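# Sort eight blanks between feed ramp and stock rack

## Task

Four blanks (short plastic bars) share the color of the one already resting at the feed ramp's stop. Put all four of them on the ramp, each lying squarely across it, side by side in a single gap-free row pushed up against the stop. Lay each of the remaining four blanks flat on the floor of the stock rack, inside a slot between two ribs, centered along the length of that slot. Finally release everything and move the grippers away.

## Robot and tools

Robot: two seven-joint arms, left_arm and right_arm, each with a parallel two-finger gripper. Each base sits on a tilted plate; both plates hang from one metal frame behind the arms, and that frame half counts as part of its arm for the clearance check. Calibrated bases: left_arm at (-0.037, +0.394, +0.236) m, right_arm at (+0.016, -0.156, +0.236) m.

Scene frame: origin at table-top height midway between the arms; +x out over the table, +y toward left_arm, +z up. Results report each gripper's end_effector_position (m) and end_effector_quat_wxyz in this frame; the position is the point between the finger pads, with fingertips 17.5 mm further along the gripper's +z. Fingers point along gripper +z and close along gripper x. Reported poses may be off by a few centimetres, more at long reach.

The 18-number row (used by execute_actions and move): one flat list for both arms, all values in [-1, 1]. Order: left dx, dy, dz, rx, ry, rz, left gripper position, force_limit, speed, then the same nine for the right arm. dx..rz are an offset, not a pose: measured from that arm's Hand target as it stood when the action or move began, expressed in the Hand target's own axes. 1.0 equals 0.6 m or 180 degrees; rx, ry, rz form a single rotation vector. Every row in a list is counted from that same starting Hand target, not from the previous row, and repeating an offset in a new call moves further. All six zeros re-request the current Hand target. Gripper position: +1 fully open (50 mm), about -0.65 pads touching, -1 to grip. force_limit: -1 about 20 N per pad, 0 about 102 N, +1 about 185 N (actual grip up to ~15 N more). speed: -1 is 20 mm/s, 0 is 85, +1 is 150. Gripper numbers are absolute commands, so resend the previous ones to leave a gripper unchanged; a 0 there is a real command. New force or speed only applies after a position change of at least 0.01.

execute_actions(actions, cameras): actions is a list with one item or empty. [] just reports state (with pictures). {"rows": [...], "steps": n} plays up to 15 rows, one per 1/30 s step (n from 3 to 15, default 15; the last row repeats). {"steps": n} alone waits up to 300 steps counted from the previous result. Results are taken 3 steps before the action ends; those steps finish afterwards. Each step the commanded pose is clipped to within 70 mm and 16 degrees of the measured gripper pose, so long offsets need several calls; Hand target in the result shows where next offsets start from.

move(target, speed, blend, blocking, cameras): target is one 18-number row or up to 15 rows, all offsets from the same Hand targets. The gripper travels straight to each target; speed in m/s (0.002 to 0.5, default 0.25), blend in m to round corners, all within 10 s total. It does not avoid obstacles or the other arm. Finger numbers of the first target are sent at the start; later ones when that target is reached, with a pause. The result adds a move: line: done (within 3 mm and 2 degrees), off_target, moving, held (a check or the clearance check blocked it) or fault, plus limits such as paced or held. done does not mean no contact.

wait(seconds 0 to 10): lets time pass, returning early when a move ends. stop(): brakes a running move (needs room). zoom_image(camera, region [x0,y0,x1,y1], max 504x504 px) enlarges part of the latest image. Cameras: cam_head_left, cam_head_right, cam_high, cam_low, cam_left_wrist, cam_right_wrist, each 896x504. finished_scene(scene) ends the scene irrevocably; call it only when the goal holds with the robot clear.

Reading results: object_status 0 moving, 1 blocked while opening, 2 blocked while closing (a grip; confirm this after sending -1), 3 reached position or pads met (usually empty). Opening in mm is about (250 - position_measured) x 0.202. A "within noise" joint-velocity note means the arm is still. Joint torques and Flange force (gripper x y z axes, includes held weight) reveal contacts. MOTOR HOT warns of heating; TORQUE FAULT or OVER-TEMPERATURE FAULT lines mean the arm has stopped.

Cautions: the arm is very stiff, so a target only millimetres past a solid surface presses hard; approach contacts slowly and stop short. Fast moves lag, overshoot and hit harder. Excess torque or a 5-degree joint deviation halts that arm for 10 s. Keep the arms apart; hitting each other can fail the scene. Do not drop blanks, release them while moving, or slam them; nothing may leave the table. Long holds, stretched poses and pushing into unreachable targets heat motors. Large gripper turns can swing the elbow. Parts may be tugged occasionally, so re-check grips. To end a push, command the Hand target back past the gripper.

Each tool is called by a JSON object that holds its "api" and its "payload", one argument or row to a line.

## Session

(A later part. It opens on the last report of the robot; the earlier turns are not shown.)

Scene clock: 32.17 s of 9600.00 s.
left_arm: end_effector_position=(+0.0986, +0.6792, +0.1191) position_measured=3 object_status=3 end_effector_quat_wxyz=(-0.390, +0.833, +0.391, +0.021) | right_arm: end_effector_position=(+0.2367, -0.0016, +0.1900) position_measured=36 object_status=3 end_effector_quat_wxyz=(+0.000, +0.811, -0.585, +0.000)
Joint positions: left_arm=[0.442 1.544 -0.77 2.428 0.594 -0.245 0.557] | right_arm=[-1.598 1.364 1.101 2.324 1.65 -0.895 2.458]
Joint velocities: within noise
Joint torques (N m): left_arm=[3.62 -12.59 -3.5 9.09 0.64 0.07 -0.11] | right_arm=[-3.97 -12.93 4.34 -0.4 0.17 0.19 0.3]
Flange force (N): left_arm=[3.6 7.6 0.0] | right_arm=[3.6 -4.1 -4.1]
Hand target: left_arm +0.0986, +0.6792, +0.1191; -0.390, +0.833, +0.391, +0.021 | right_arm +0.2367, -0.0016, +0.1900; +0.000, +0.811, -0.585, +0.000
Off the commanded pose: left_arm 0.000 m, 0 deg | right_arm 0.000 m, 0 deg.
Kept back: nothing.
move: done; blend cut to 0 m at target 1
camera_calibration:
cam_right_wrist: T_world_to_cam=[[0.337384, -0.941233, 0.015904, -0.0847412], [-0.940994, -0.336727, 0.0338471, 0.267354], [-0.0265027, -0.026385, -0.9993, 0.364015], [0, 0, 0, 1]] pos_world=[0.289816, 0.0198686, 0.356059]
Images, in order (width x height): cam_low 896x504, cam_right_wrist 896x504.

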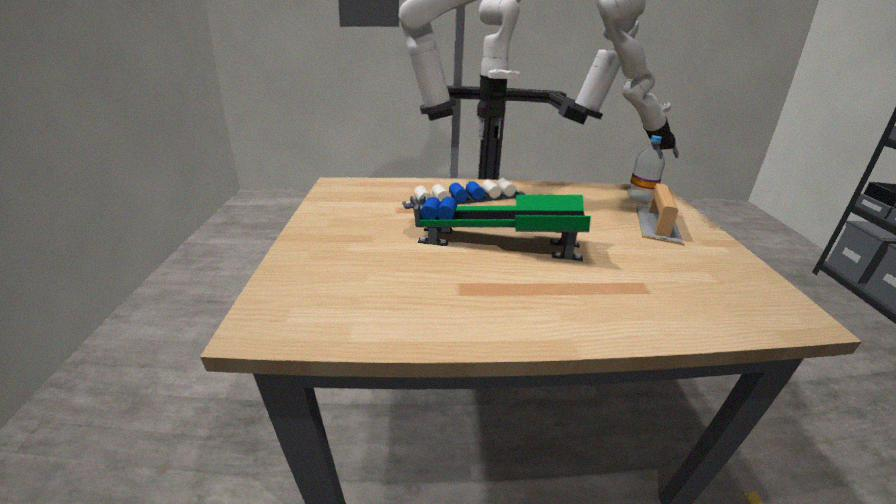

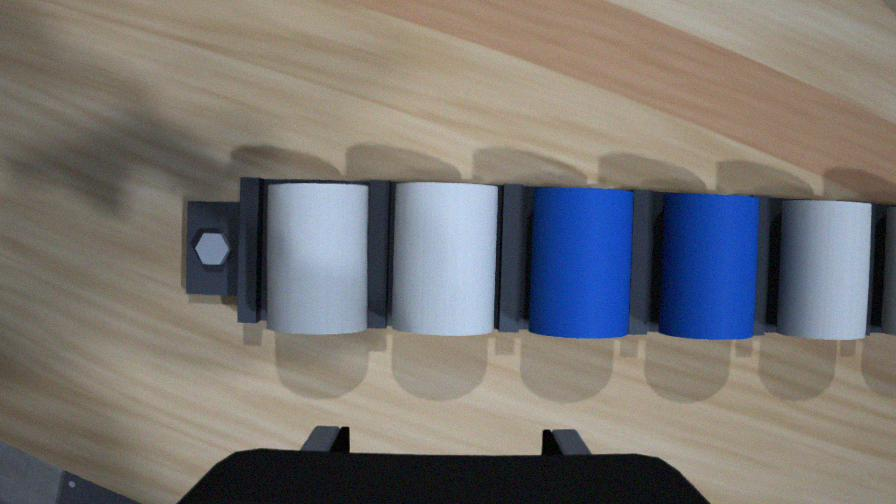

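{"api": "move", "payload": {
  "target": [0,0,0,0,0,0,1,-0.8,0,0.0857,-0.073,0.1333,0,0,0,0.78,-0.8,-1],
  "cameras": ["cam_low","cam_right_wrist"]
}}

{"api": "zoom_image", "payload": {
  "camera": "cam_low",
  "region": [410, 140, 530, 220]
}}

{"api": "zoom_image", "payload": {
  "camera": "cam_right_wrist",
  "region": [200, 300, 700, 504]
}}

Scene clock: 34.20 s of 9600.00 s.
left_arm: end_effector_position=(+0.0986, +0.6792, +0.1191) position_measured=3 object_status=3 end_effector_quat_wxyz=(-0.390, +0.833, +0.391, +0.021) | right_arm: end_effector_position=(+0.2944, -0.0365, +0.1101) position_measured=36 object_status=3 end_effector_quat_wxyz=(+0.000, +0.811, -0.585, +0.000)
Joint positions: left_arm=[0.442 1.544 -0.77 2.428 0.594 -0.245 0.557] | right_arm=[-1.335 1.543 1.014 2.239 1.404 -0.88 2.756]
Joint velocities: within noise
Joint torques (N m): left_arm=[3.61 -12.58 -3.45 9.15 0.66 0.03 -0.1] | right_arm=[-5.18 -14.75 4.61 1.29 0.2 0.18 0.39]
Flange force (N): left_arm=[4.0 7.9 -0.2] | right_arm=[4.4 -4.0 -2.6]
Hand target: left_arm +0.0986, +0.6792, +0.1191; -0.390, +0.833, +0.391, +0.021 | right_arm +0.2944, -0.0366, +0.1100; +0.000, +0.811, -0.585, +0.000
Off the commanded pose: left_arm 0.000 m, 0 deg | right_arm 0.000 m, 0 deg.
Kept back: nothing.
move: done
camera_calibration:
cam_right_wrist: T_world_to_cam=[[0.337376, -0.941234, 0.0159895, -0.135838], [-0.940996, -0.336715, 0.0338944, 0.31258], [-0.0265187, -0.0264813, -0.999298, 0.284754], [0, 0, 0, 1]] pos_world=[0.347517, -0.0150643, 0.276132]
Images, in order (width x height): cam_low 896x504, cam_right_wrist 896x504.

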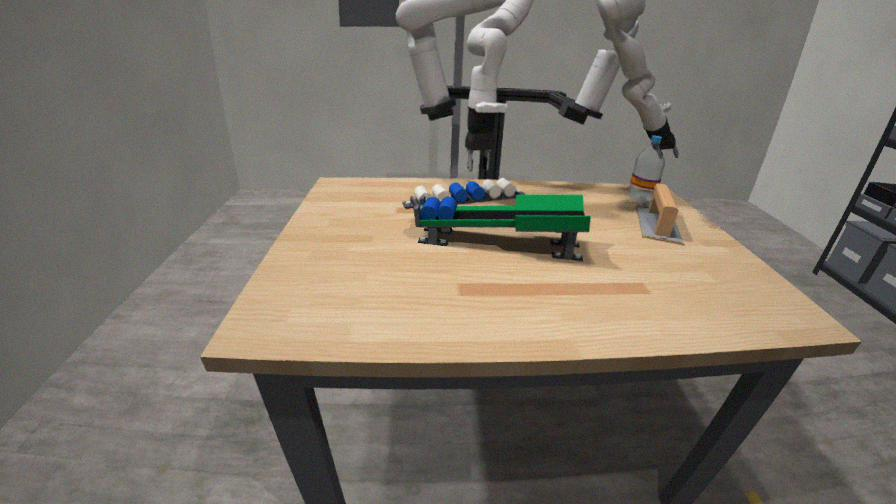

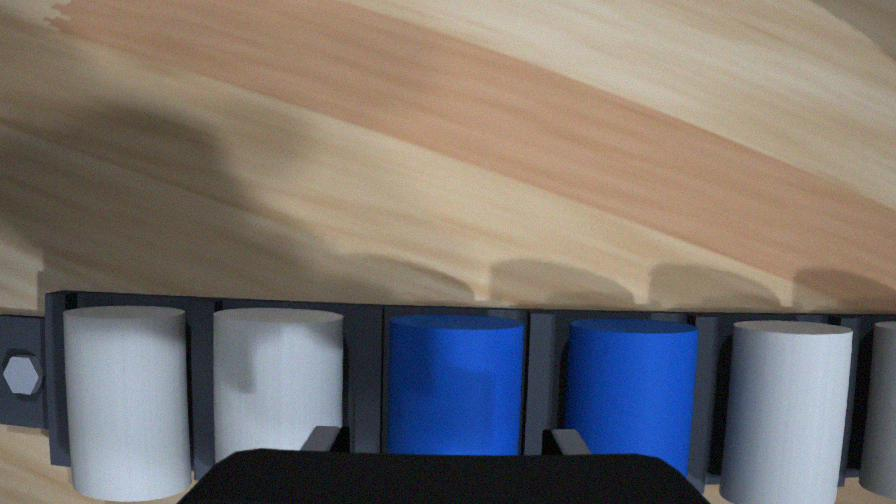

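Scaled by 4.200 from the camera's 896x504 image, which has a finer 1280x720 frame.

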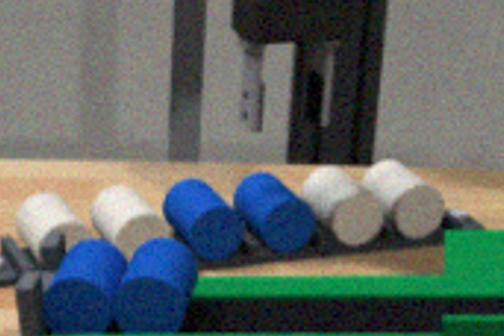

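Scaled by 1.008 from the camera's 896x504 image, which has a finer 1280x720 frame.

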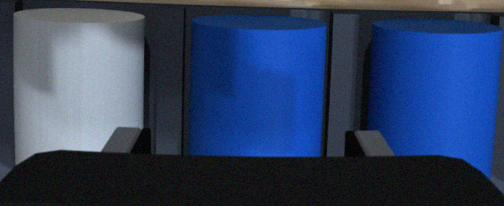

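{"api": "move", "payload": {
  "target": [
    [0,0,0,0,0,0,1,-0.8,0,0.0058,-0.0092,0.03,0,0,0,0.78,-0.8,-1],
    [0,0,0,0,0,0,1,-0.8,0,0.0058,-0.0092,0.096,0,0,0,0.78,-0.8,-1]
  ],
  "cameras": ["cam_low","cam_right_wrist"],
  "speed": [0.1,0.05]
}}

{"api": "zoom_image", "payload": {
  "camera": "cam_low",
  "region": [410, 140, 530, 220]
}}

Scene clock: 36.53 s of 9600.00 s.
left_arm: end_effector_position=(+0.0986, +0.6792, +0.1191) position_measured=3 object_status=3 end_effector_quat_wxyz=(-0.390, +0.833, +0.391, +0.021) | right_arm: end_effector_position=(+0.3007, -0.0381, +0.0525) position_measured=36 object_status=3 end_effector_quat_wxyz=(+0.000, +0.811, -0.585, +0.000)
Joint positions: left_arm=[0.442 1.544 -0.77 2.428 0.594 -0.245 0.557] | right_arm=[-1.282 1.676 0.936 2.174 1.246 -0.877 2.828]
Joint velocities: within noise
Joint torques (N m): left_arm=[3.61 -12.63 -3.5 9.09 0.62 0.09 -0.13] | right_arm=[-5.16 -15.18 4.88 2.68 0.3 0.13 0.22]
Flange force (N): left_arm=[3.4 7.6 0.1] | right_arm=[4.2 -4.1 -1.8]
Hand target: left_arm +0.0986, +0.6792, +0.1191; -0.390, +0.833, +0.391, +0.021 | right_arm +0.3007, -0.0381, +0.0524; +0.000, +0.811, -0.585, +0.000
Off the commanded pose: left_arm 0.000 m, 0 deg | right_arm 0.000 m, 0 deg.
Kept back: nothing.
move: done
camera_calibration:
cam_right_wrist: T_world_to_cam=[[0.337366, -0.941239, 0.0159079, -0.138515], [-0.941001, -0.336708, 0.0338466, 0.319943], [-0.0265014, -0.026388, -0.9993, 0.227311], [0, 0, 0, 1]] pos_world=[0.353821, -0.0166503, 0.218526]
Images, in order (width x height): cam_low 896x504, cam_right_wrist 896x504.

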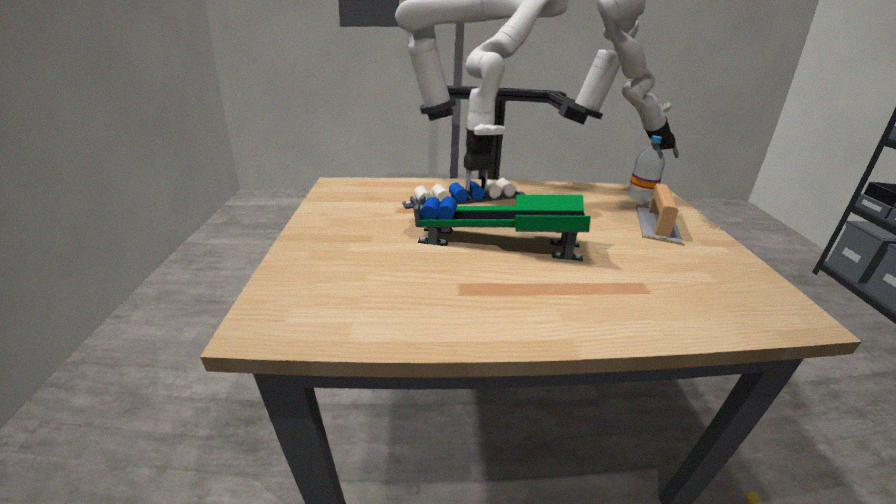

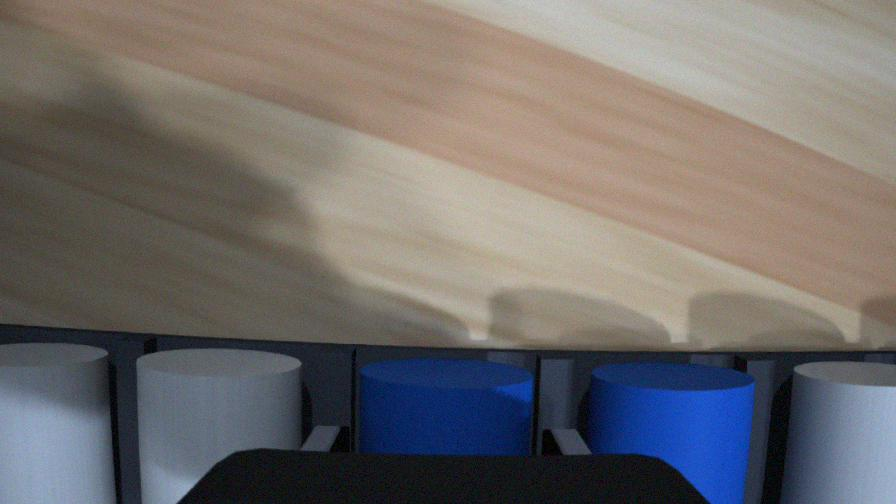

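Scaled by 4.200 from the camera's 896x504 image, which has a finer 1280x720 frame.

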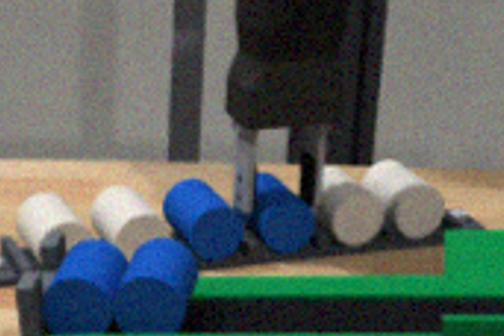

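{"api": "move", "payload": {
  "target": [0,0,0,0,0,0,1,-0.8,0,0,0,0,0,0,0,-1,-0.8,-0.5],
  "cameras": []
}}

{"api": "move", "payload": {
  "target": [0,0,0,0,0,0,1,-0.8,0,0,0,-0.23,0,0,0,-1,-0.8,-0.5],
  "cameras": ["cam_low","cam_right_wrist","cam_head_left"],
  "speed": 0.15
}}

{"api": "zoom_image", "payload": {
  "camera": "cam_low",
  "region": [430, 80, 530, 160]
}}

Scene clock: 37.47 s of 9600.00 s.
left_arm: end_effector_position=(+0.0986, +0.6792, +0.1191) position_measured=3 object_status=3 end_effector_quat_wxyz=(-0.390, +0.833, +0.391, +0.021) | right_arm: end_effector_position=(+0.3007, -0.0381, +0.0524) position_measured=75 object_status=2 end_effector_quat_wxyz=(+0.000, +0.811, -0.585, +0.000)
Joint positions: left_arm=[0.442 1.544 -0.77 2.428 0.594 -0.245 0.557] | right_arm=[-1.282 1.676 0.936 2.174 1.246 -0.877 2.828]
Joint velocities: within noise
Joint torques (N m): left_arm=[3.56 -12.64 -3.45 9.19 0.66 -0.01 -0.06] | right_arm=[-5.28 -15.3 4.88 2.5 0.22 0.15 0.24]
Flange force (N): left_arm=[4.0 8.5 -0.4] | right_arm=[4.5 -4.0 -2.0]
Hand target: left_arm +0.0986, +0.6792, +0.1191; -0.390, +0.833, +0.391, +0.021 | right_arm +0.3007, -0.0381, +0.0524; +0.000, +0.811, -0.585, +0.000
Off the commanded pose: left_arm 0.000 m, 0 deg | right_arm 0.000 m, 0 deg.
Kept back: nothing.
move: done
No camera images: "cameras" was empty.

Scene clock: 38.80 s of 9600.00 s.
left_arm: end_effector_position=(+0.0986, +0.6792, +0.1191) position_measured=3 object_status=3 end_effector_quat_wxyz=(-0.390, +0.833, +0.391, +0.021) | right_arm: end_effector_position=(+0.3008, -0.0381, +0.1903) position_measured=75 object_status=2 end_effector_quat_wxyz=(+0.000, +0.811, -0.585, +0.000)
Joint positions: left_arm=[0.442 1.544 -0.77 2.428 0.594 -0.245 0.557] | right_arm=[-1.398 1.366 1.174 2.249 1.702 -0.917 2.593]
Joint velocities: left_arm=[within noise] | right_arm=[-0.001 -0.001 0.002 -0.002 0.007 -0.003 -0.006]
Joint torques (N m): left_arm=[3.62 -12.69 -3.5 9.09 0.66 0.03 -0.08] | right_arm=[-4.94 -13.65 5.04 -0.99 0.41 0.1 0.19]
Flange force (N): left_arm=[3.6 7.9 0.0] | right_arm=[4.6 -2.0 -1.1]
Hand target: left_arm +0.0986, +0.6792, +0.1191; -0.390, +0.833, +0.391, +0.021 | right_arm +0.3008, -0.0381, +0.1904; +0.000, +0.811, -0.585, +0.000
Off the commanded pose: left_arm 0.000 m, 0 deg | right_arm 0.000 m, 0 deg.
Kept back: nothing.
move: done
camera_calibration:
cam_right_wrist: T_world_to_cam=[[0.337385, -0.941232, 0.0159261, -0.140774], [-0.940995, -0.336728, 0.0338185, 0.315402], [-0.0264683, -0.0263962, -0.999301, 0.365086], [0, 0, 0, 1]] pos_world=[0.35395, -0.0166594, 0.356406]
Images, in order (width x height): cam_head_left 896x504, cam_low 896x504, cam_right_wrist 896x504.

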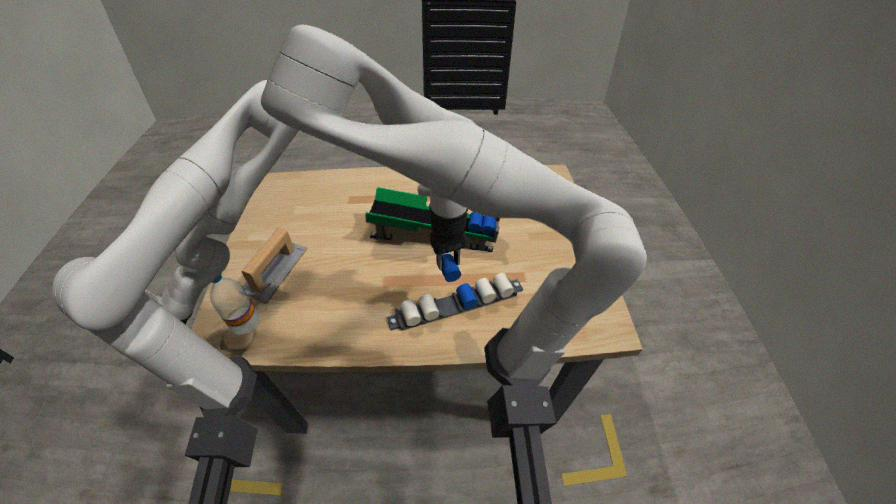

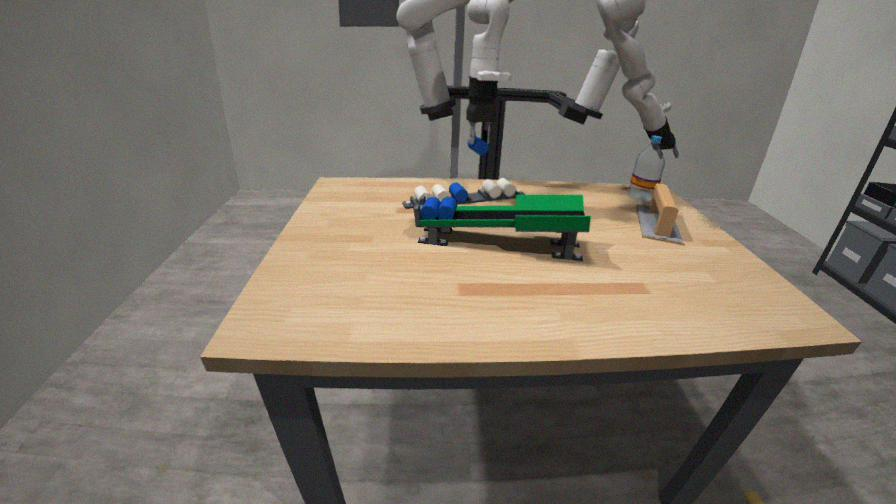

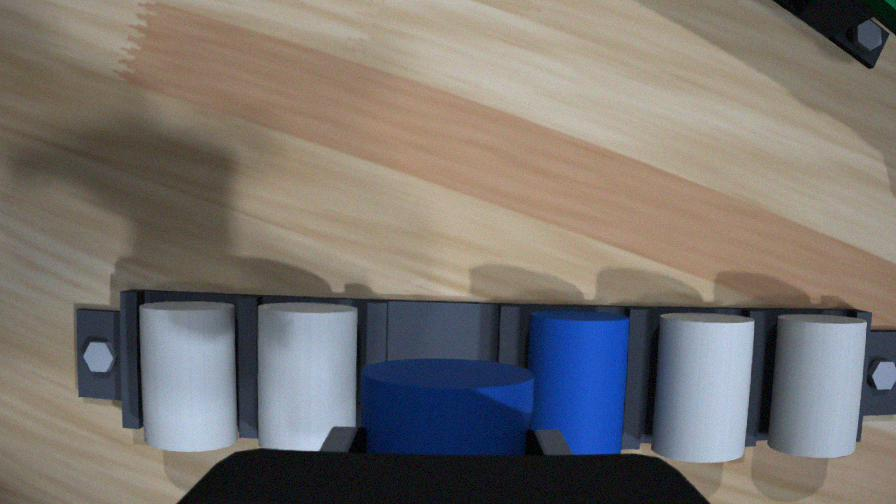

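Scaled by 5.040 from the camera's 896x504 image, which has a finer 1280x720 frame.

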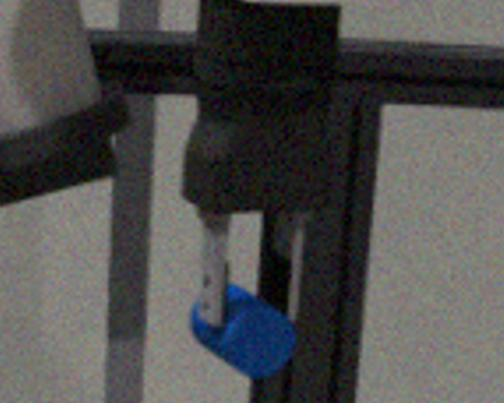

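{"api": "move", "payload": {
  "target": [
    [0,0,0,0,0,0,1,-0.8,0,0,0,0.19,0,0,0,-1,-0.8,-0.5],
    [0,0,0,0,0,0,1,-0.8,0,0,0,0.2295,0,0,0,-1,-0.8,-0.5]
  ],
  "cameras": [],
  "speed": [0.2,0.05]
}}

{"api": "move", "payload": {
  "target": [
    [0,0,0,0,0,0,1,-0.8,0,0,0,0,0,0,0,0.78,-0.8,-1],
    [0,0,0,0,0,0,1,-0.8,0,0,0,0.006,0,0,0,0.78,-0.8,-1]
  ],
  "cameras": ["cam_right_wrist"],
  "speed": [0.03,0.03]
}}

Scene clock: 41.90 s of 9600.00 s.
left_arm: end_effector_position=(+0.0986, +0.6792, +0.1191) position_measured=3 object_status=3 end_effector_quat_wxyz=(-0.390, +0.833, +0.391, +0.021) | right_arm: end_effector_position=(+0.3007, -0.0381, +0.0528) position_measured=75 object_status=2 end_effector_quat_wxyz=(+0.000, +0.811, -0.585, +0.000)
Joint positions: left_arm=[0.442 1.544 -0.77 2.428 0.594 -0.245 0.557] | right_arm=[-1.278 1.668 0.93 2.174 1.247 -0.867 2.832]
Joint velocities: within noise
Joint torques (N m): left_arm=[3.65 -12.6 -3.45 9.13 0.67 0.03 -0.04] | right_arm=[-5.17 -15.51 4.88 2.48 0.1 0.13 0.3]
Flange force (N): left_arm=[4.1 7.8 0.0] | right_arm=[3.9 -4.3 -1.9]
Hand target: left_arm +0.0986, +0.6792, +0.1191; -0.390, +0.833, +0.391, +0.021 | right_arm +0.3007, -0.0381, +0.0527; +0.000, +0.811, -0.585, +0.000
Off the commanded pose: left_arm 0.000 m, 0 deg | right_arm 0.000 m, 0 deg.
Kept back: nothing.
move: done
No camera images: "cameras" was empty.

Scene clock: 43.30 s of 9600.00 s.
left_arm: end_effector_position=(+0.0986, +0.6792, +0.1191) position_measured=3 object_status=3 end_effector_quat_wxyz=(-0.390, +0.833, +0.391, +0.021) | right_arm: end_effector_position=(+0.3007, -0.0381, +0.0491) position_measured=36 object_status=3 end_effector_quat_wxyz=(+0.000, +0.811, -0.585, +0.000)
Joint positions: left_arm=[0.442 1.544 -0.77 2.428 0.594 -0.245 0.557] | right_arm=[-1.276 1.677 0.925 2.17 1.237 -0.867 2.835]
Joint velocities: within noise
Joint torques (N m): left_arm=[3.62 -12.61 -3.48 9.15 0.7 0.07 -0.09] | right_arm=[-5.25 -15.26 4.84 2.57 0.32 0.13 0.26]
Flange force (N): left_arm=[3.8 7.7 0.1] | right_arm=[4.4 -3.7 -1.8]
Hand target: left_arm +0.0986, +0.6792, +0.1191; -0.390, +0.833, +0.391, +0.021 | right_arm +0.3007, -0.0381, +0.0491; +0.000, +0.811, -0.585, +0.000
Off the commanded pose: left_arm 0.000 m, 0 deg | right_arm 0.000 m, 0 deg.
Kept back: nothing.
move: done
camera_calibration:
cam_right_wrist: T_world_to_cam=[[0.337399, -0.941227, 0.015911, -0.138474], [-0.940988, -0.336741, 0.0338618, 0.320039], [-0.0265138, -0.026397, -0.9993, 0.223977], [0, 0, 0, 1]] pos_world=[0.353813, -0.0166527, 0.215186]
Images, in order (width x height): cam_right_wrist 896x504.

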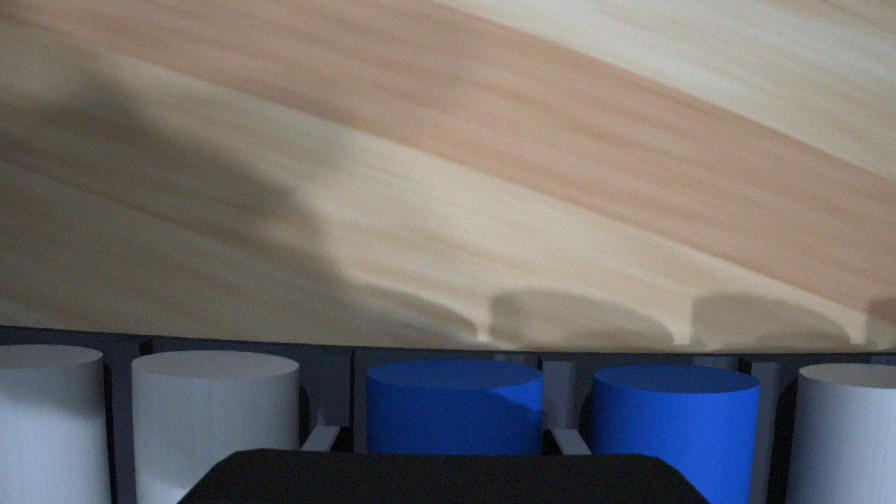

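{"api": "move", "payload": {
  "target": [
    [0,0,0,0,0,0,1,-0.8,0,0.0035,0,0,0,0,0,0.78,-0.8,-1],
    [0,0,0,0,0,0,1,-0.8,0,0.0035,0,0.0045,0,0,0,0.78,-0.8,-1]
  ],
  "cameras": [],
  "speed": 0.03
}}

Scene clock: 44.93 s of 9600.00 s.
left_arm: end_effector_position=(+0.0986, +0.6792, +0.1191) position_measured=3 object_status=3 end_effector_quat_wxyz=(-0.390, +0.833, +0.391, +0.021) | right_arm: end_effector_position=(+0.3014, -0.0401, +0.0464) position_measured=36 object_status=3 end_effector_quat_wxyz=(+0.000, +0.811, -0.585, +0.000)
Joint positions: left_arm=[0.442 1.544 -0.77 2.428 0.594 -0.245 0.557] | right_arm=[-1.269 1.684 0.924 2.168 1.228 -0.869 2.845]
Joint velocities: within noise
Joint torques (N m): left_arm=[3.58 -12.63 -3.49 9.15 0.64 0.05 -0.05] | right_arm=[-5.25 -15.26 4.8 2.61 0.11 0.14 0.25]
Flange force (N): left_arm=[3.8 8.1 -0.2] | right_arm=[4.3 -4.3 -2.4]
Hand target: left_arm +0.0986, +0.6792, +0.1191; -0.390, +0.833, +0.391, +0.021 | right_arm +0.3014, -0.0401, +0.0464; +0.000, +0.811, -0.585, +0.000
Off the commanded pose: left_arm 0.000 m, 0 deg | right_arm 0.000 m, 0 deg.
Kept back: nothing.
move: done
No camera images: "cameras" was empty.

{"api": "move", "payload": {
  "target": [0,0,0,0,0,0,1,-0.8,0,0,0,0.005,0,0,0,0.78,-0.8,-1],
  "cameras": [],
  "speed": 0.03
}}

{"api": "move", "payload": {
  "target": [0,0,0,0,0,0,1,-0.8,0,0,0,0,0,0,0,-1,-0.8,-0.5],
  "cameras": []
}}

Scene clock: 45.87 s of 9600.00 s.
left_arm: end_effector_position=(+0.0986, +0.6792, +0.1191) position_measured=3 object_status=3 end_effector_quat_wxyz=(-0.390, +0.833, +0.391, +0.021) | right_arm: end_effector_position=(+0.3014, -0.0401, +0.0434) position_measured=36 object_status=3 end_effector_quat_wxyz=(+0.000, +0.811, -0.585, +0.000)
Joint positions: left_arm=[0.442 1.544 -0.77 2.428 0.594 -0.245 0.557] | right_arm=[-1.268 1.691 0.92 2.165 1.22 -0.869 2.848]
Joint velocities: within noise
Joint torques (N m): left_arm=[3.66 -12.6 -3.5 9.1 0.7 0.07 -0.08] | right_arm=[-5.29 -15.15 4.79 2.66 0.18 0.15 0.24]
Flange force (N): left_arm=[3.8 7.5 0.2] | right_arm=[4.4 -4.2 -2.5]
Hand target: left_arm +0.0986, +0.6792, +0.1191; -0.390, +0.833, +0.391, +0.021 | right_arm +0.3014, -0.0401, +0.0434; +0.000, +0.811, -0.585, +0.000
Off the commanded pose: left_arm 0.000 m, 0 deg | right_arm 0.000 m, 0 deg.
Kept back: nothing.
move: done
No camera images: "cameras" was empty.

Scene clock: 46.57 s of 9600.00 s.
left_arm: end_effector_position=(+0.0986, +0.6792, +0.1191) position_measured=3 object_status=3 end_effector_quat_wxyz=(-0.390, +0.833, +0.391, +0.021) | right_arm: end_effector_position=(+0.3014, -0.0401, +0.0434) position_measured=56 object_status=2 end_effector_quat_wxyz=(+0.000, +0.811, -0.585, +0.000)
Joint positions: left_arm=[0.442 1.544 -0.77 2.428 0.594 -0.245 0.557] | right_arm=[-1.268 1.691 0.92 2.165 1.22 -0.869 2.848]
Joint velocities: within noise
Joint torques (N m): left_arm=[3.55 -12.66 -3.51 9.13 0.68 0.05 -0.05] | right_arm=[-5.14 -14.84 4.52 2.56 0.24 0.15 0.23]
Flange force (N): left_arm=[3.7 8.0 -0.2] | right_arm=[4.4 -4.0 -3.6]
Hand target: left_arm +0.0986, +0.6792, +0.1191; -0.390, +0.833, +0.391, +0.021 | right_arm +0.3014, -0.0401, +0.0434; +0.000, +0.811, -0.585, +0.000
Off the commanded pose: left_arm 0.000 m, 0 deg | right_arm 0.000 m, 0 deg.
Kept back: nothing.
move: done
No camera images: "cameras" was empty.

{"api": "move", "payload": {
  "target": [
    [0,0,0,0,0,0,1,-0.8,0,0,0,-0.2,0,0,0,-1,-0.8,-0.5],
    [0,0,0,0,0,0,1,-0.8,0,0.1967,-0.3853,-0.261,0,0,0.1644,-1,-0.8,-0.5]
  ],
  "cameras": ["cam_low","cam_right_wrist","cam_head_left"],
  "speed": [0.15,0.25],
  "blend": [0.01,0]
}}

{"api": "zoom_image", "payload": {
  "camera": "cam_right_wrist",
  "region": [240, 150, 740, 504]
}}

{"api": "zoom_image", "payload": {
  "camera": "cam_low",
  "region": [395, 125, 535, 245]
}}

Scene clock: 49.93 s of 9600.00 s.
left_arm: end_effector_position=(+0.0986, +0.6792, +0.1191) position_measured=3 object_status=3 end_effector_quat_wxyz=(-0.390, +0.833, +0.391, +0.021) | right_arm: end_effector_position=(+0.5581, -0.0789, +0.1998) position_measured=56 object_status=2 end_effector_quat_wxyz=(+0.000, -0.635, +0.772, +0.000)
Joint positions: left_arm=[0.442 1.544 -0.77 2.428 0.594 -0.245 0.557] | right_arm=[-0.887 1.458 1.341 1.471 1.954 -1.191 1.845]
Joint velocities: left_arm=[within noise] | right_arm=[0.003 0.001 0.001 -0.006 0.004 -0.004 -0.006]
Joint torques (N m): left_arm=[3.58 -12.58 -3.43 9.15 0.69 0.03 -0.05] | right_arm=[-8.38 -20.21 7.27 -2.81 0.06 0.21 0.34]
Flange force (N): left_arm=[4.1 8.0 -0.3] | right_arm=[0.2 -6.9 -1.9]
Hand target: left_arm +0.0986, +0.6792, +0.1191; -0.390, +0.833, +0.391, +0.021 | right_arm +0.5582, -0.0789, +0.1998; +0.000, -0.635, +0.772, +0.000
Off the commanded pose: left_arm 0.000 m, 0 deg | right_arm 0.000 m, 0 deg.
Kept back: nothing.
move: done; blend cut to 0 m at target 1
camera_calibration:
cam_right_wrist: T_world_to_cam=[[-0.171345, -0.985075, 0.0163766, 0.0142496], [-0.984556, 0.171813, 0.0336117, 0.60793], [-0.0359237, -0.0103645, -0.999301, 0.386762], [0, 0, 0, 1]] pos_world=[0.614877, -0.0864048, 0.365825]
Images, in order (width x height): cam_head_left 896x504, cam_low 896x504, cam_right_wrist 896x504.

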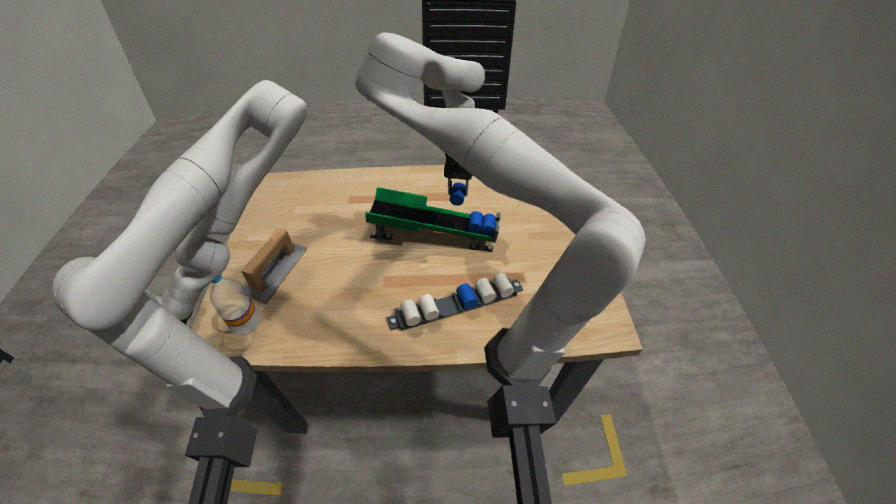

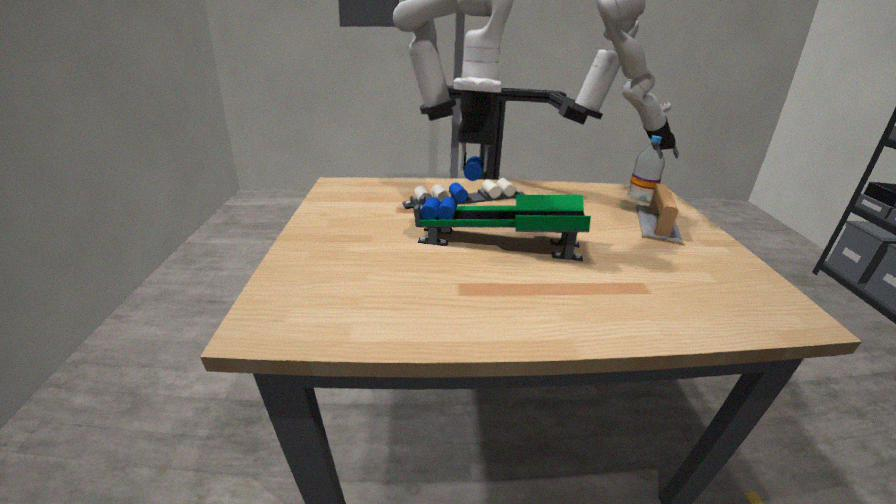

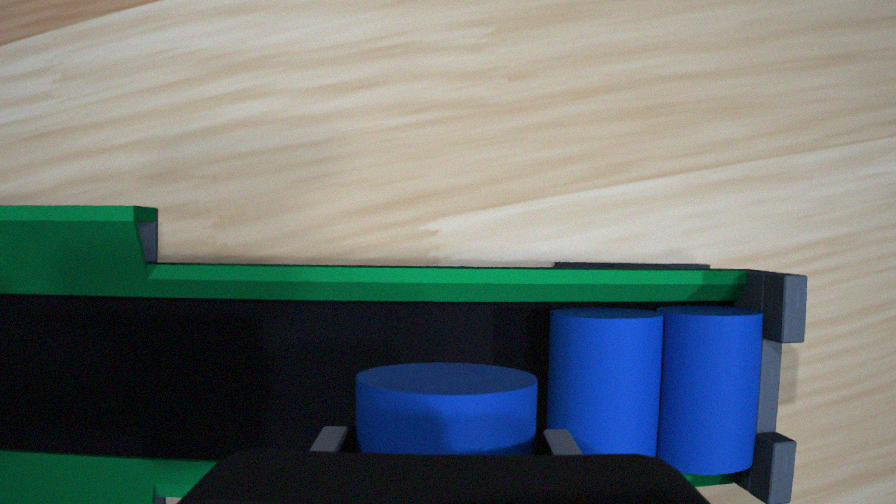

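Scaled by 1.008 from the camera's 896x504 image, which has a finer 1280x720 frame.

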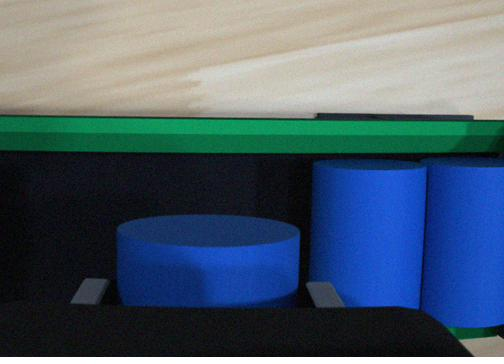

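Scaled by 3.600 from the camera's 896x504 image, which has a finer 1280x720 frame.

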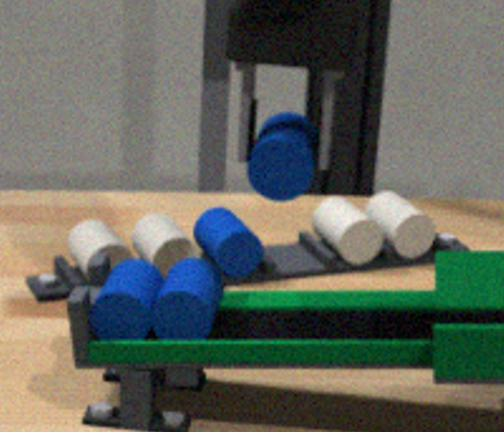

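{"api": "move", "payload": {
  "target": [
    [0,0,0,0,0,0,1,-0.8,0,0.0067,-0.0033,0.11,0,0,0,-1,-0.8,-0.5],
    [0,0,0,0,0,0,1,-0.8,0,0.0067,-0.0033,0.1567,0,0,0,-1,-0.8,-0.5]
  ],
  "cameras": ["cam_low","cam_right_wrist"],
  "speed": [0.15,0.05]
}}

{"api": "zoom_image", "payload": {
  "camera": "cam_low",
  "region": [395, 145, 535, 245]
}}

Scene clock: 51.90 s of 9600.00 s.
left_arm: end_effector_position=(+0.0986, +0.6792, +0.1191) position_measured=3 object_status=3 end_effector_quat_wxyz=(-0.390, +0.833, +0.391, +0.021) | right_arm: end_effector_position=(+0.5592, -0.0833, +0.1058) position_measured=56 object_status=2 end_effector_quat_wxyz=(+0.000, -0.635, +0.772, +0.000)
Joint positions: left_arm=[0.442 1.544 -0.77 2.428 0.594 -0.245 0.557] | right_arm=[-0.82 1.589 1.245 1.452 1.836 -1.066 1.894]
Joint velocities: within noise
Joint torques (N m): left_arm=[3.59 -12.64 -3.5 9.11 0.62 0.04 -0.1] | right_arm=[-8.29 -21.25 7.22 -1.95 0.35 0.09 0.27]
Flange force (N): left_arm=[3.6 8.0 -0.2] | right_arm=[0.8 -5.3 -0.5]
Hand target: left_arm +0.0986, +0.6792, +0.1191; -0.390, +0.833, +0.391, +0.021 | right_arm +0.5592, -0.0833, +0.1057; +0.000, -0.635, +0.772, +0.000
Off the commanded pose: left_arm 0.000 m, 0 deg | right_arm 0.000 m, 0 deg.
Kept back: nothing.
move: done
camera_calibration:
cam_right_wrist: T_world_to_cam=[[-0.171385, -0.985067, 0.0164234, 0.0117338], [-0.984544, 0.171856, 0.0337518, 0.612925], [-0.0360703, -0.0103851, -0.999295, 0.292945], [0, 0, 0, 1]] pos_world=[0.616029, -0.0907343, 0.271859]
Images, in order (width x height): cam_low 896x504, cam_right_wrist 896x504.

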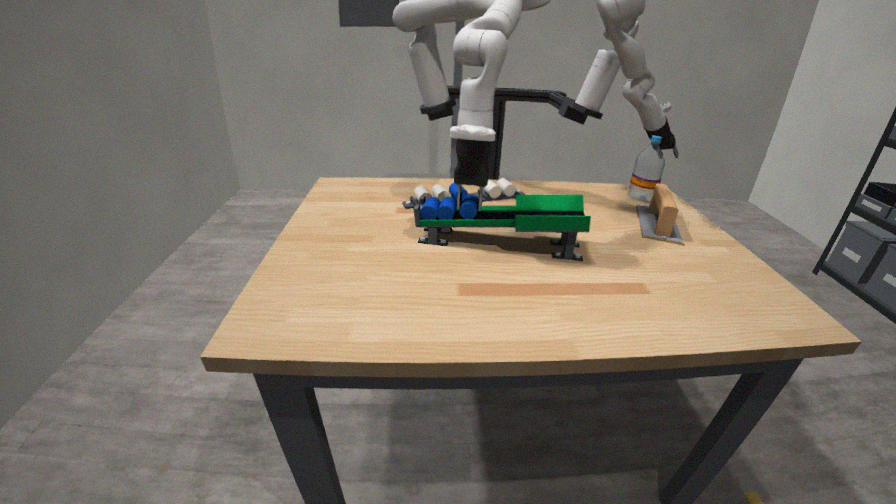

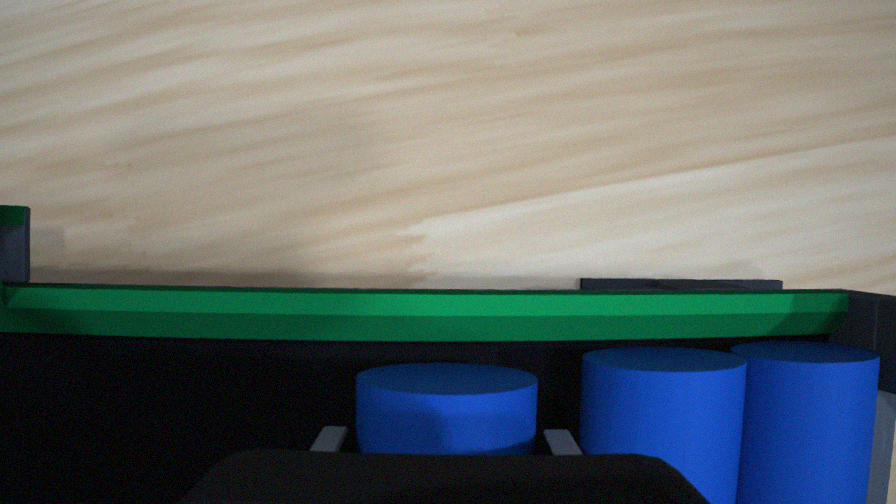

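Scaled by 3.600 from the camera's 896x504 image, which has a finer 1280x720 frame.

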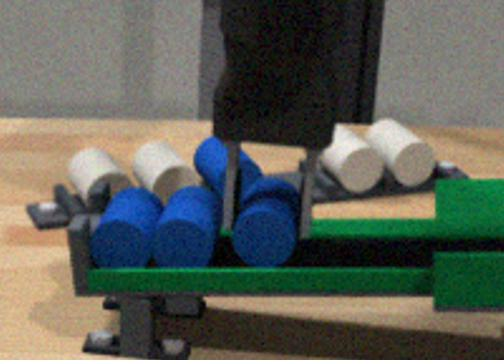

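{"api": "move", "payload": {
  "target": [0,0,0,0,0,0,1,-0.8,0,0,0,0.0045,0,0,0,-1,-0.8,-0.5],
  "cameras": [],
  "speed": 0.02
}}

Scene clock: 52.83 s of 9600.00 s.
left_arm: end_effector_position=(+0.0986, +0.6792, +0.1191) position_measured=3 object_status=3 end_effector_quat_wxyz=(-0.390, +0.833, +0.391, +0.021) | right_arm: end_effector_position=(+0.5593, -0.0833, +0.1031) position_measured=56 object_status=2 end_effector_quat_wxyz=(+0.000, -0.635, +0.772, +0.000)
Joint positions: left_arm=[0.442 1.544 -0.77 2.428 0.594 -0.245 0.557] | right_arm=[-0.818 1.593 1.243 1.451 1.833 -1.063 1.895]
Joint velocities: within noise
Joint torques (N m): left_arm=[3.55 -12.7 -3.52 9.11 0.66 0.05 -0.08] | right_arm=[-7.96 -15.88 2.66 -0.86 0.13 -1.06 0.22]
Flange force (N): left_arm=[3.5 8.1 -0.1] | right_arm=[2.4 -9.0 -11.3]
Hand target: left_arm +0.0986, +0.6792, +0.1191; -0.390, +0.833, +0.391, +0.021 | right_arm +0.5592, -0.0833, +0.1030; +0.000, -0.635, +0.772, +0.000
Off the commanded pose: left_arm 0.000 m, 0 deg | right_arm 0.000 m, 0 deg.
Kept back: nothing.
move: done
No camera images: "cameras" was empty.

{"api": "move", "payload": {
  "target": [0,0,0,0,0,0,1,-0.8,0,0,0,-0.001,0,0,0,0.83,-0.8,-1],
  "cameras": ["cam_low"]
}}

{"api": "zoom_image", "payload": {
  "camera": "cam_low",
  "region": [395, 145, 535, 245]
}}

{"api": "move", "payload": {
  "target": [0,0,0,0,0,0,1,-0.8,0,0,0,-0.15,0,0,0,0.83,-0.8,-1],
  "cameras": ["cam_low","cam_right_wrist"],
  "speed": 0.1
}}

{"api": "zoom_image", "payload": {
  "camera": "cam_low",
  "region": [395, 145, 535, 245]
}}

Scene clock: 53.77 s of 9600.00 s.
left_arm: end_effector_position=(+0.0986, +0.6792, +0.1191) position_measured=3 object_status=3 end_effector_quat_wxyz=(-0.390, +0.833, +0.391, +0.021) | right_arm: end_effector_position=(+0.5592, -0.0833, +0.1036) position_measured=29 object_status=3 end_effector_quat_wxyz=(+0.000, -0.635, +0.772, +0.000)
Joint positions: left_arm=[0.442 1.544 -0.77 2.428 0.594 -0.245 0.557] | right_arm=[-0.818 1.592 1.243 1.451 1.833 -1.064 1.895]
Joint velocities: within noise
Joint torques (N m): left_arm=[3.6 -12.58 -3.48 9.15 0.61 0.05 -0.07] | right_arm=[-8.3 -20.93 6.98 -1.95 0.24 0.15 0.26]
Flange force (N): left_arm=[3.8 8.0 -0.2] | right_arm=[1.0 -5.4 -1.4]
Hand target: left_arm +0.0986, +0.6792, +0.1191; -0.390, +0.833, +0.391, +0.021 | right_arm +0.5592, -0.0833, +0.1036; +0.000, -0.635, +0.772, +0.000
Off the commanded pose: left_arm 0.000 m, 0 deg | right_arm 0.000 m, 0 deg.
Kept back: nothing.
move: done
Images, in order (width x height): cam_low 896x504.

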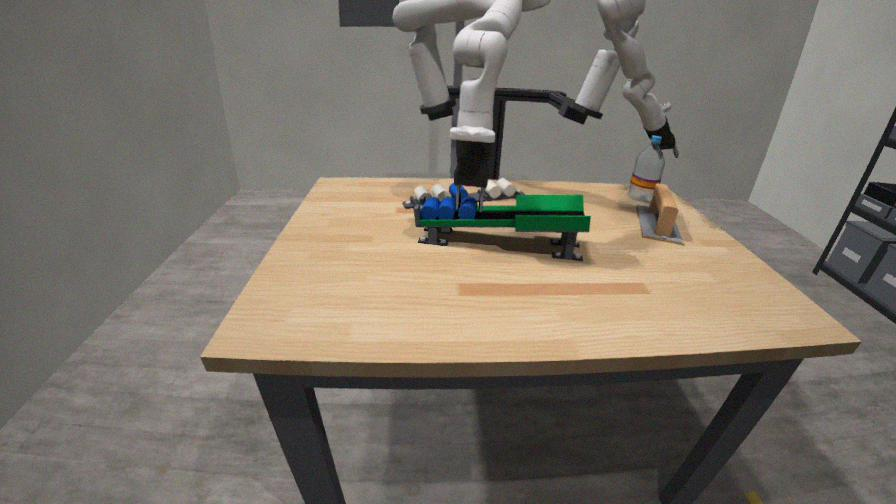

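Scaled by 3.600 from the camera's 896x504 image, which has a finer 1280x720 frame.

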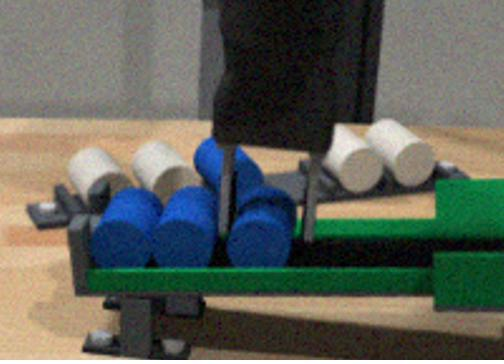

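Scene clock: 55.03 s of 9600.00 s.
left_arm: end_effector_position=(+0.0986, +0.6792, +0.1191) position_measured=3 object_status=3 end_effector_quat_wxyz=(-0.390, +0.833, +0.391, +0.021) | right_arm: end_effector_position=(+0.5593, -0.0833, +0.1936) position_measured=29 object_status=3 end_effector_quat_wxyz=(+0.000, -0.635, +0.772, +0.000)
Joint positions: left_arm=[0.442 1.544 -0.77 2.428 0.594 -0.245 0.557] | right_arm=[-0.875 1.464 1.336 1.472 1.947 -1.182 1.856]
Joint velocities: within noise
Joint torques (N m): left_arm=[3.56 -12.59 -3.44 9.09 0.7 0.03 -0.11] | right_arm=[-8.32 -20.03 7.1 -3.04 0.2 0.04 0.3]
Flange force (N): left_arm=[3.9 7.9 -0.4] | right_arm=[1.2 -5.3 -1.9]
Hand target: left_arm +0.0986, +0.6792, +0.1191; -0.390, +0.833, +0.391, +0.021 | right_arm +0.5593, -0.0833, +0.1936; +0.000, -0.635, +0.772, +0.000
Off the commanded pose: left_arm 0.000 m, 0 deg | right_arm 0.000 m, 0 deg.
Kept back: nothing.
move: done
camera_calibration:
cam_right_wrist: T_world_to_cam=[[-0.17146, -0.985054, 0.0164585, 0.0103374], [-0.98453, 0.171933, 0.0337737, 0.610036], [-0.0360986, -0.0104131, -0.999294, 0.380676], [0, 0, 0, 1]] pos_world=[0.616113, -0.0907385, 0.359634]
Images, in order (width x height): cam_low 896x504, cam_right_wrist 896x504.

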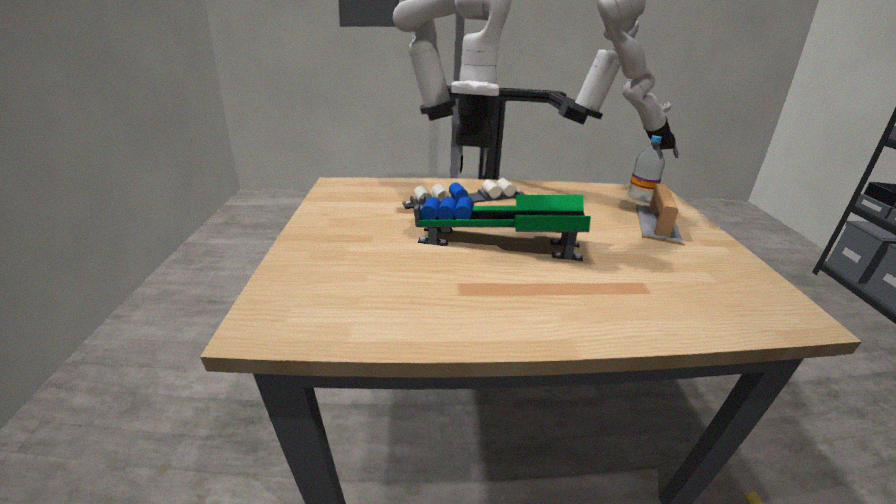

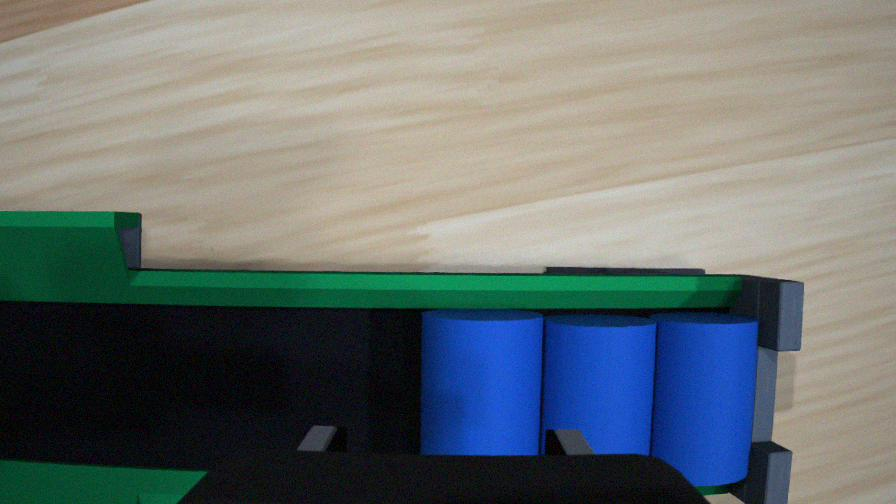

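Scaled by 3.600 from the camera's 896x504 image, which has a finer 1280x720 frame.

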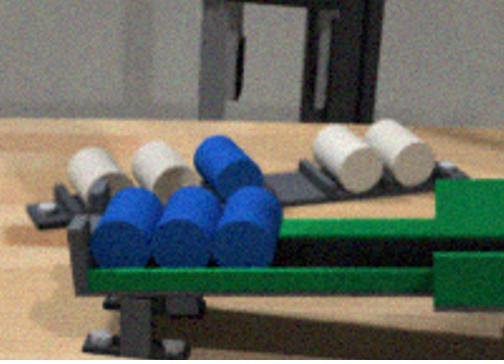

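{"api": "move", "payload": {
  "target": [0,0,0,0,0,0,1,-0.8,0,0.086,0.3945,0.1393,0,0,-0.1644,0.78,-0.8,-1],
  "cameras": ["cam_low","cam_right_wrist"]
}}

Scene clock: 56.87 s of 9600.00 s.
left_arm: end_effector_position=(+0.0986, +0.6792, +0.1191) position_measured=3 object_status=3 end_effector_quat_wxyz=(-0.390, +0.833, +0.391, +0.021) | right_arm: end_effector_position=(+0.3171, -0.0881, +0.1103) position_measured=36 object_status=3 end_effector_quat_wxyz=(+0.001, +0.811, -0.585, +0.000)
Joint positions: left_arm=[0.442 1.544 -0.77 2.428 0.594 -0.245 0.557] | right_arm=[-1.158 1.485 1.013 2.264 1.383 -0.824 2.964]
Joint velocities: left_arm=[within noise] | right_arm=[0.002 0.001 -0.001 0.004 -0.014 -0.002 0.014]
Joint torques (N m): left_arm=[3.61 -12.55 -3.46 9.16 0.68 0.05 -0.04] | right_arm=[-5.71 -14.22 4.4 1.44 0.23 0.08 0.44]
Flange force (N): left_arm=[4.1 7.8 -0.2] | right_arm=[4.7 -3.4 -2.6]
Hand target: left_arm +0.0986, +0.6792, +0.1191; -0.390, +0.833, +0.391, +0.021 | right_arm +0.3170, -0.0881, +0.1103; +0.000, +0.811, -0.585, +0.000
Off the commanded pose: left_arm 0.000 m, 0 deg | right_arm 0.000 m, 0 deg.
Kept back: nothing.
move: done
camera_calibration:
cam_right_wrist: T_world_to_cam=[[0.337352, -0.94124, 0.0161458, -0.19205], [-0.941001, -0.336682, 0.0340907, 0.316522], [-0.0266515, -0.0266938, -0.999288, 0.284263], [0, 0, 0, 1]] pos_world=[0.370212, -0.0666097, 0.276371]
Images, in order (width x height): cam_low 896x504, cam_right_wrist 896x504.

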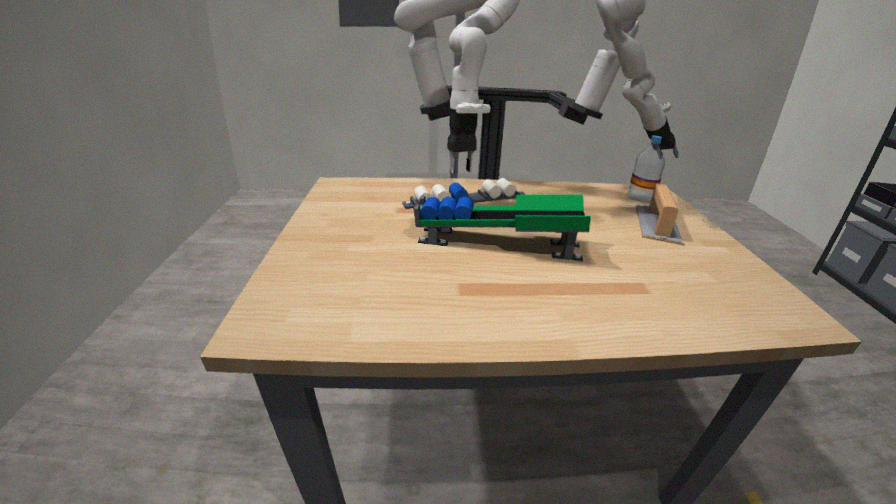

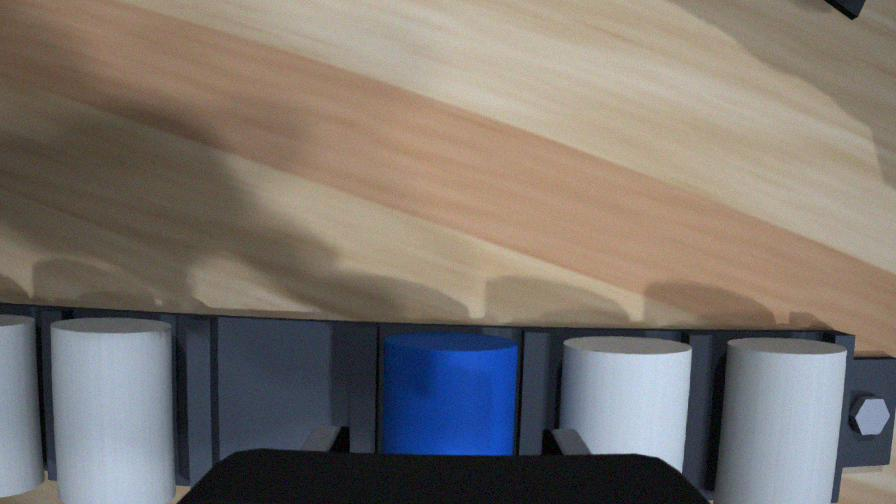

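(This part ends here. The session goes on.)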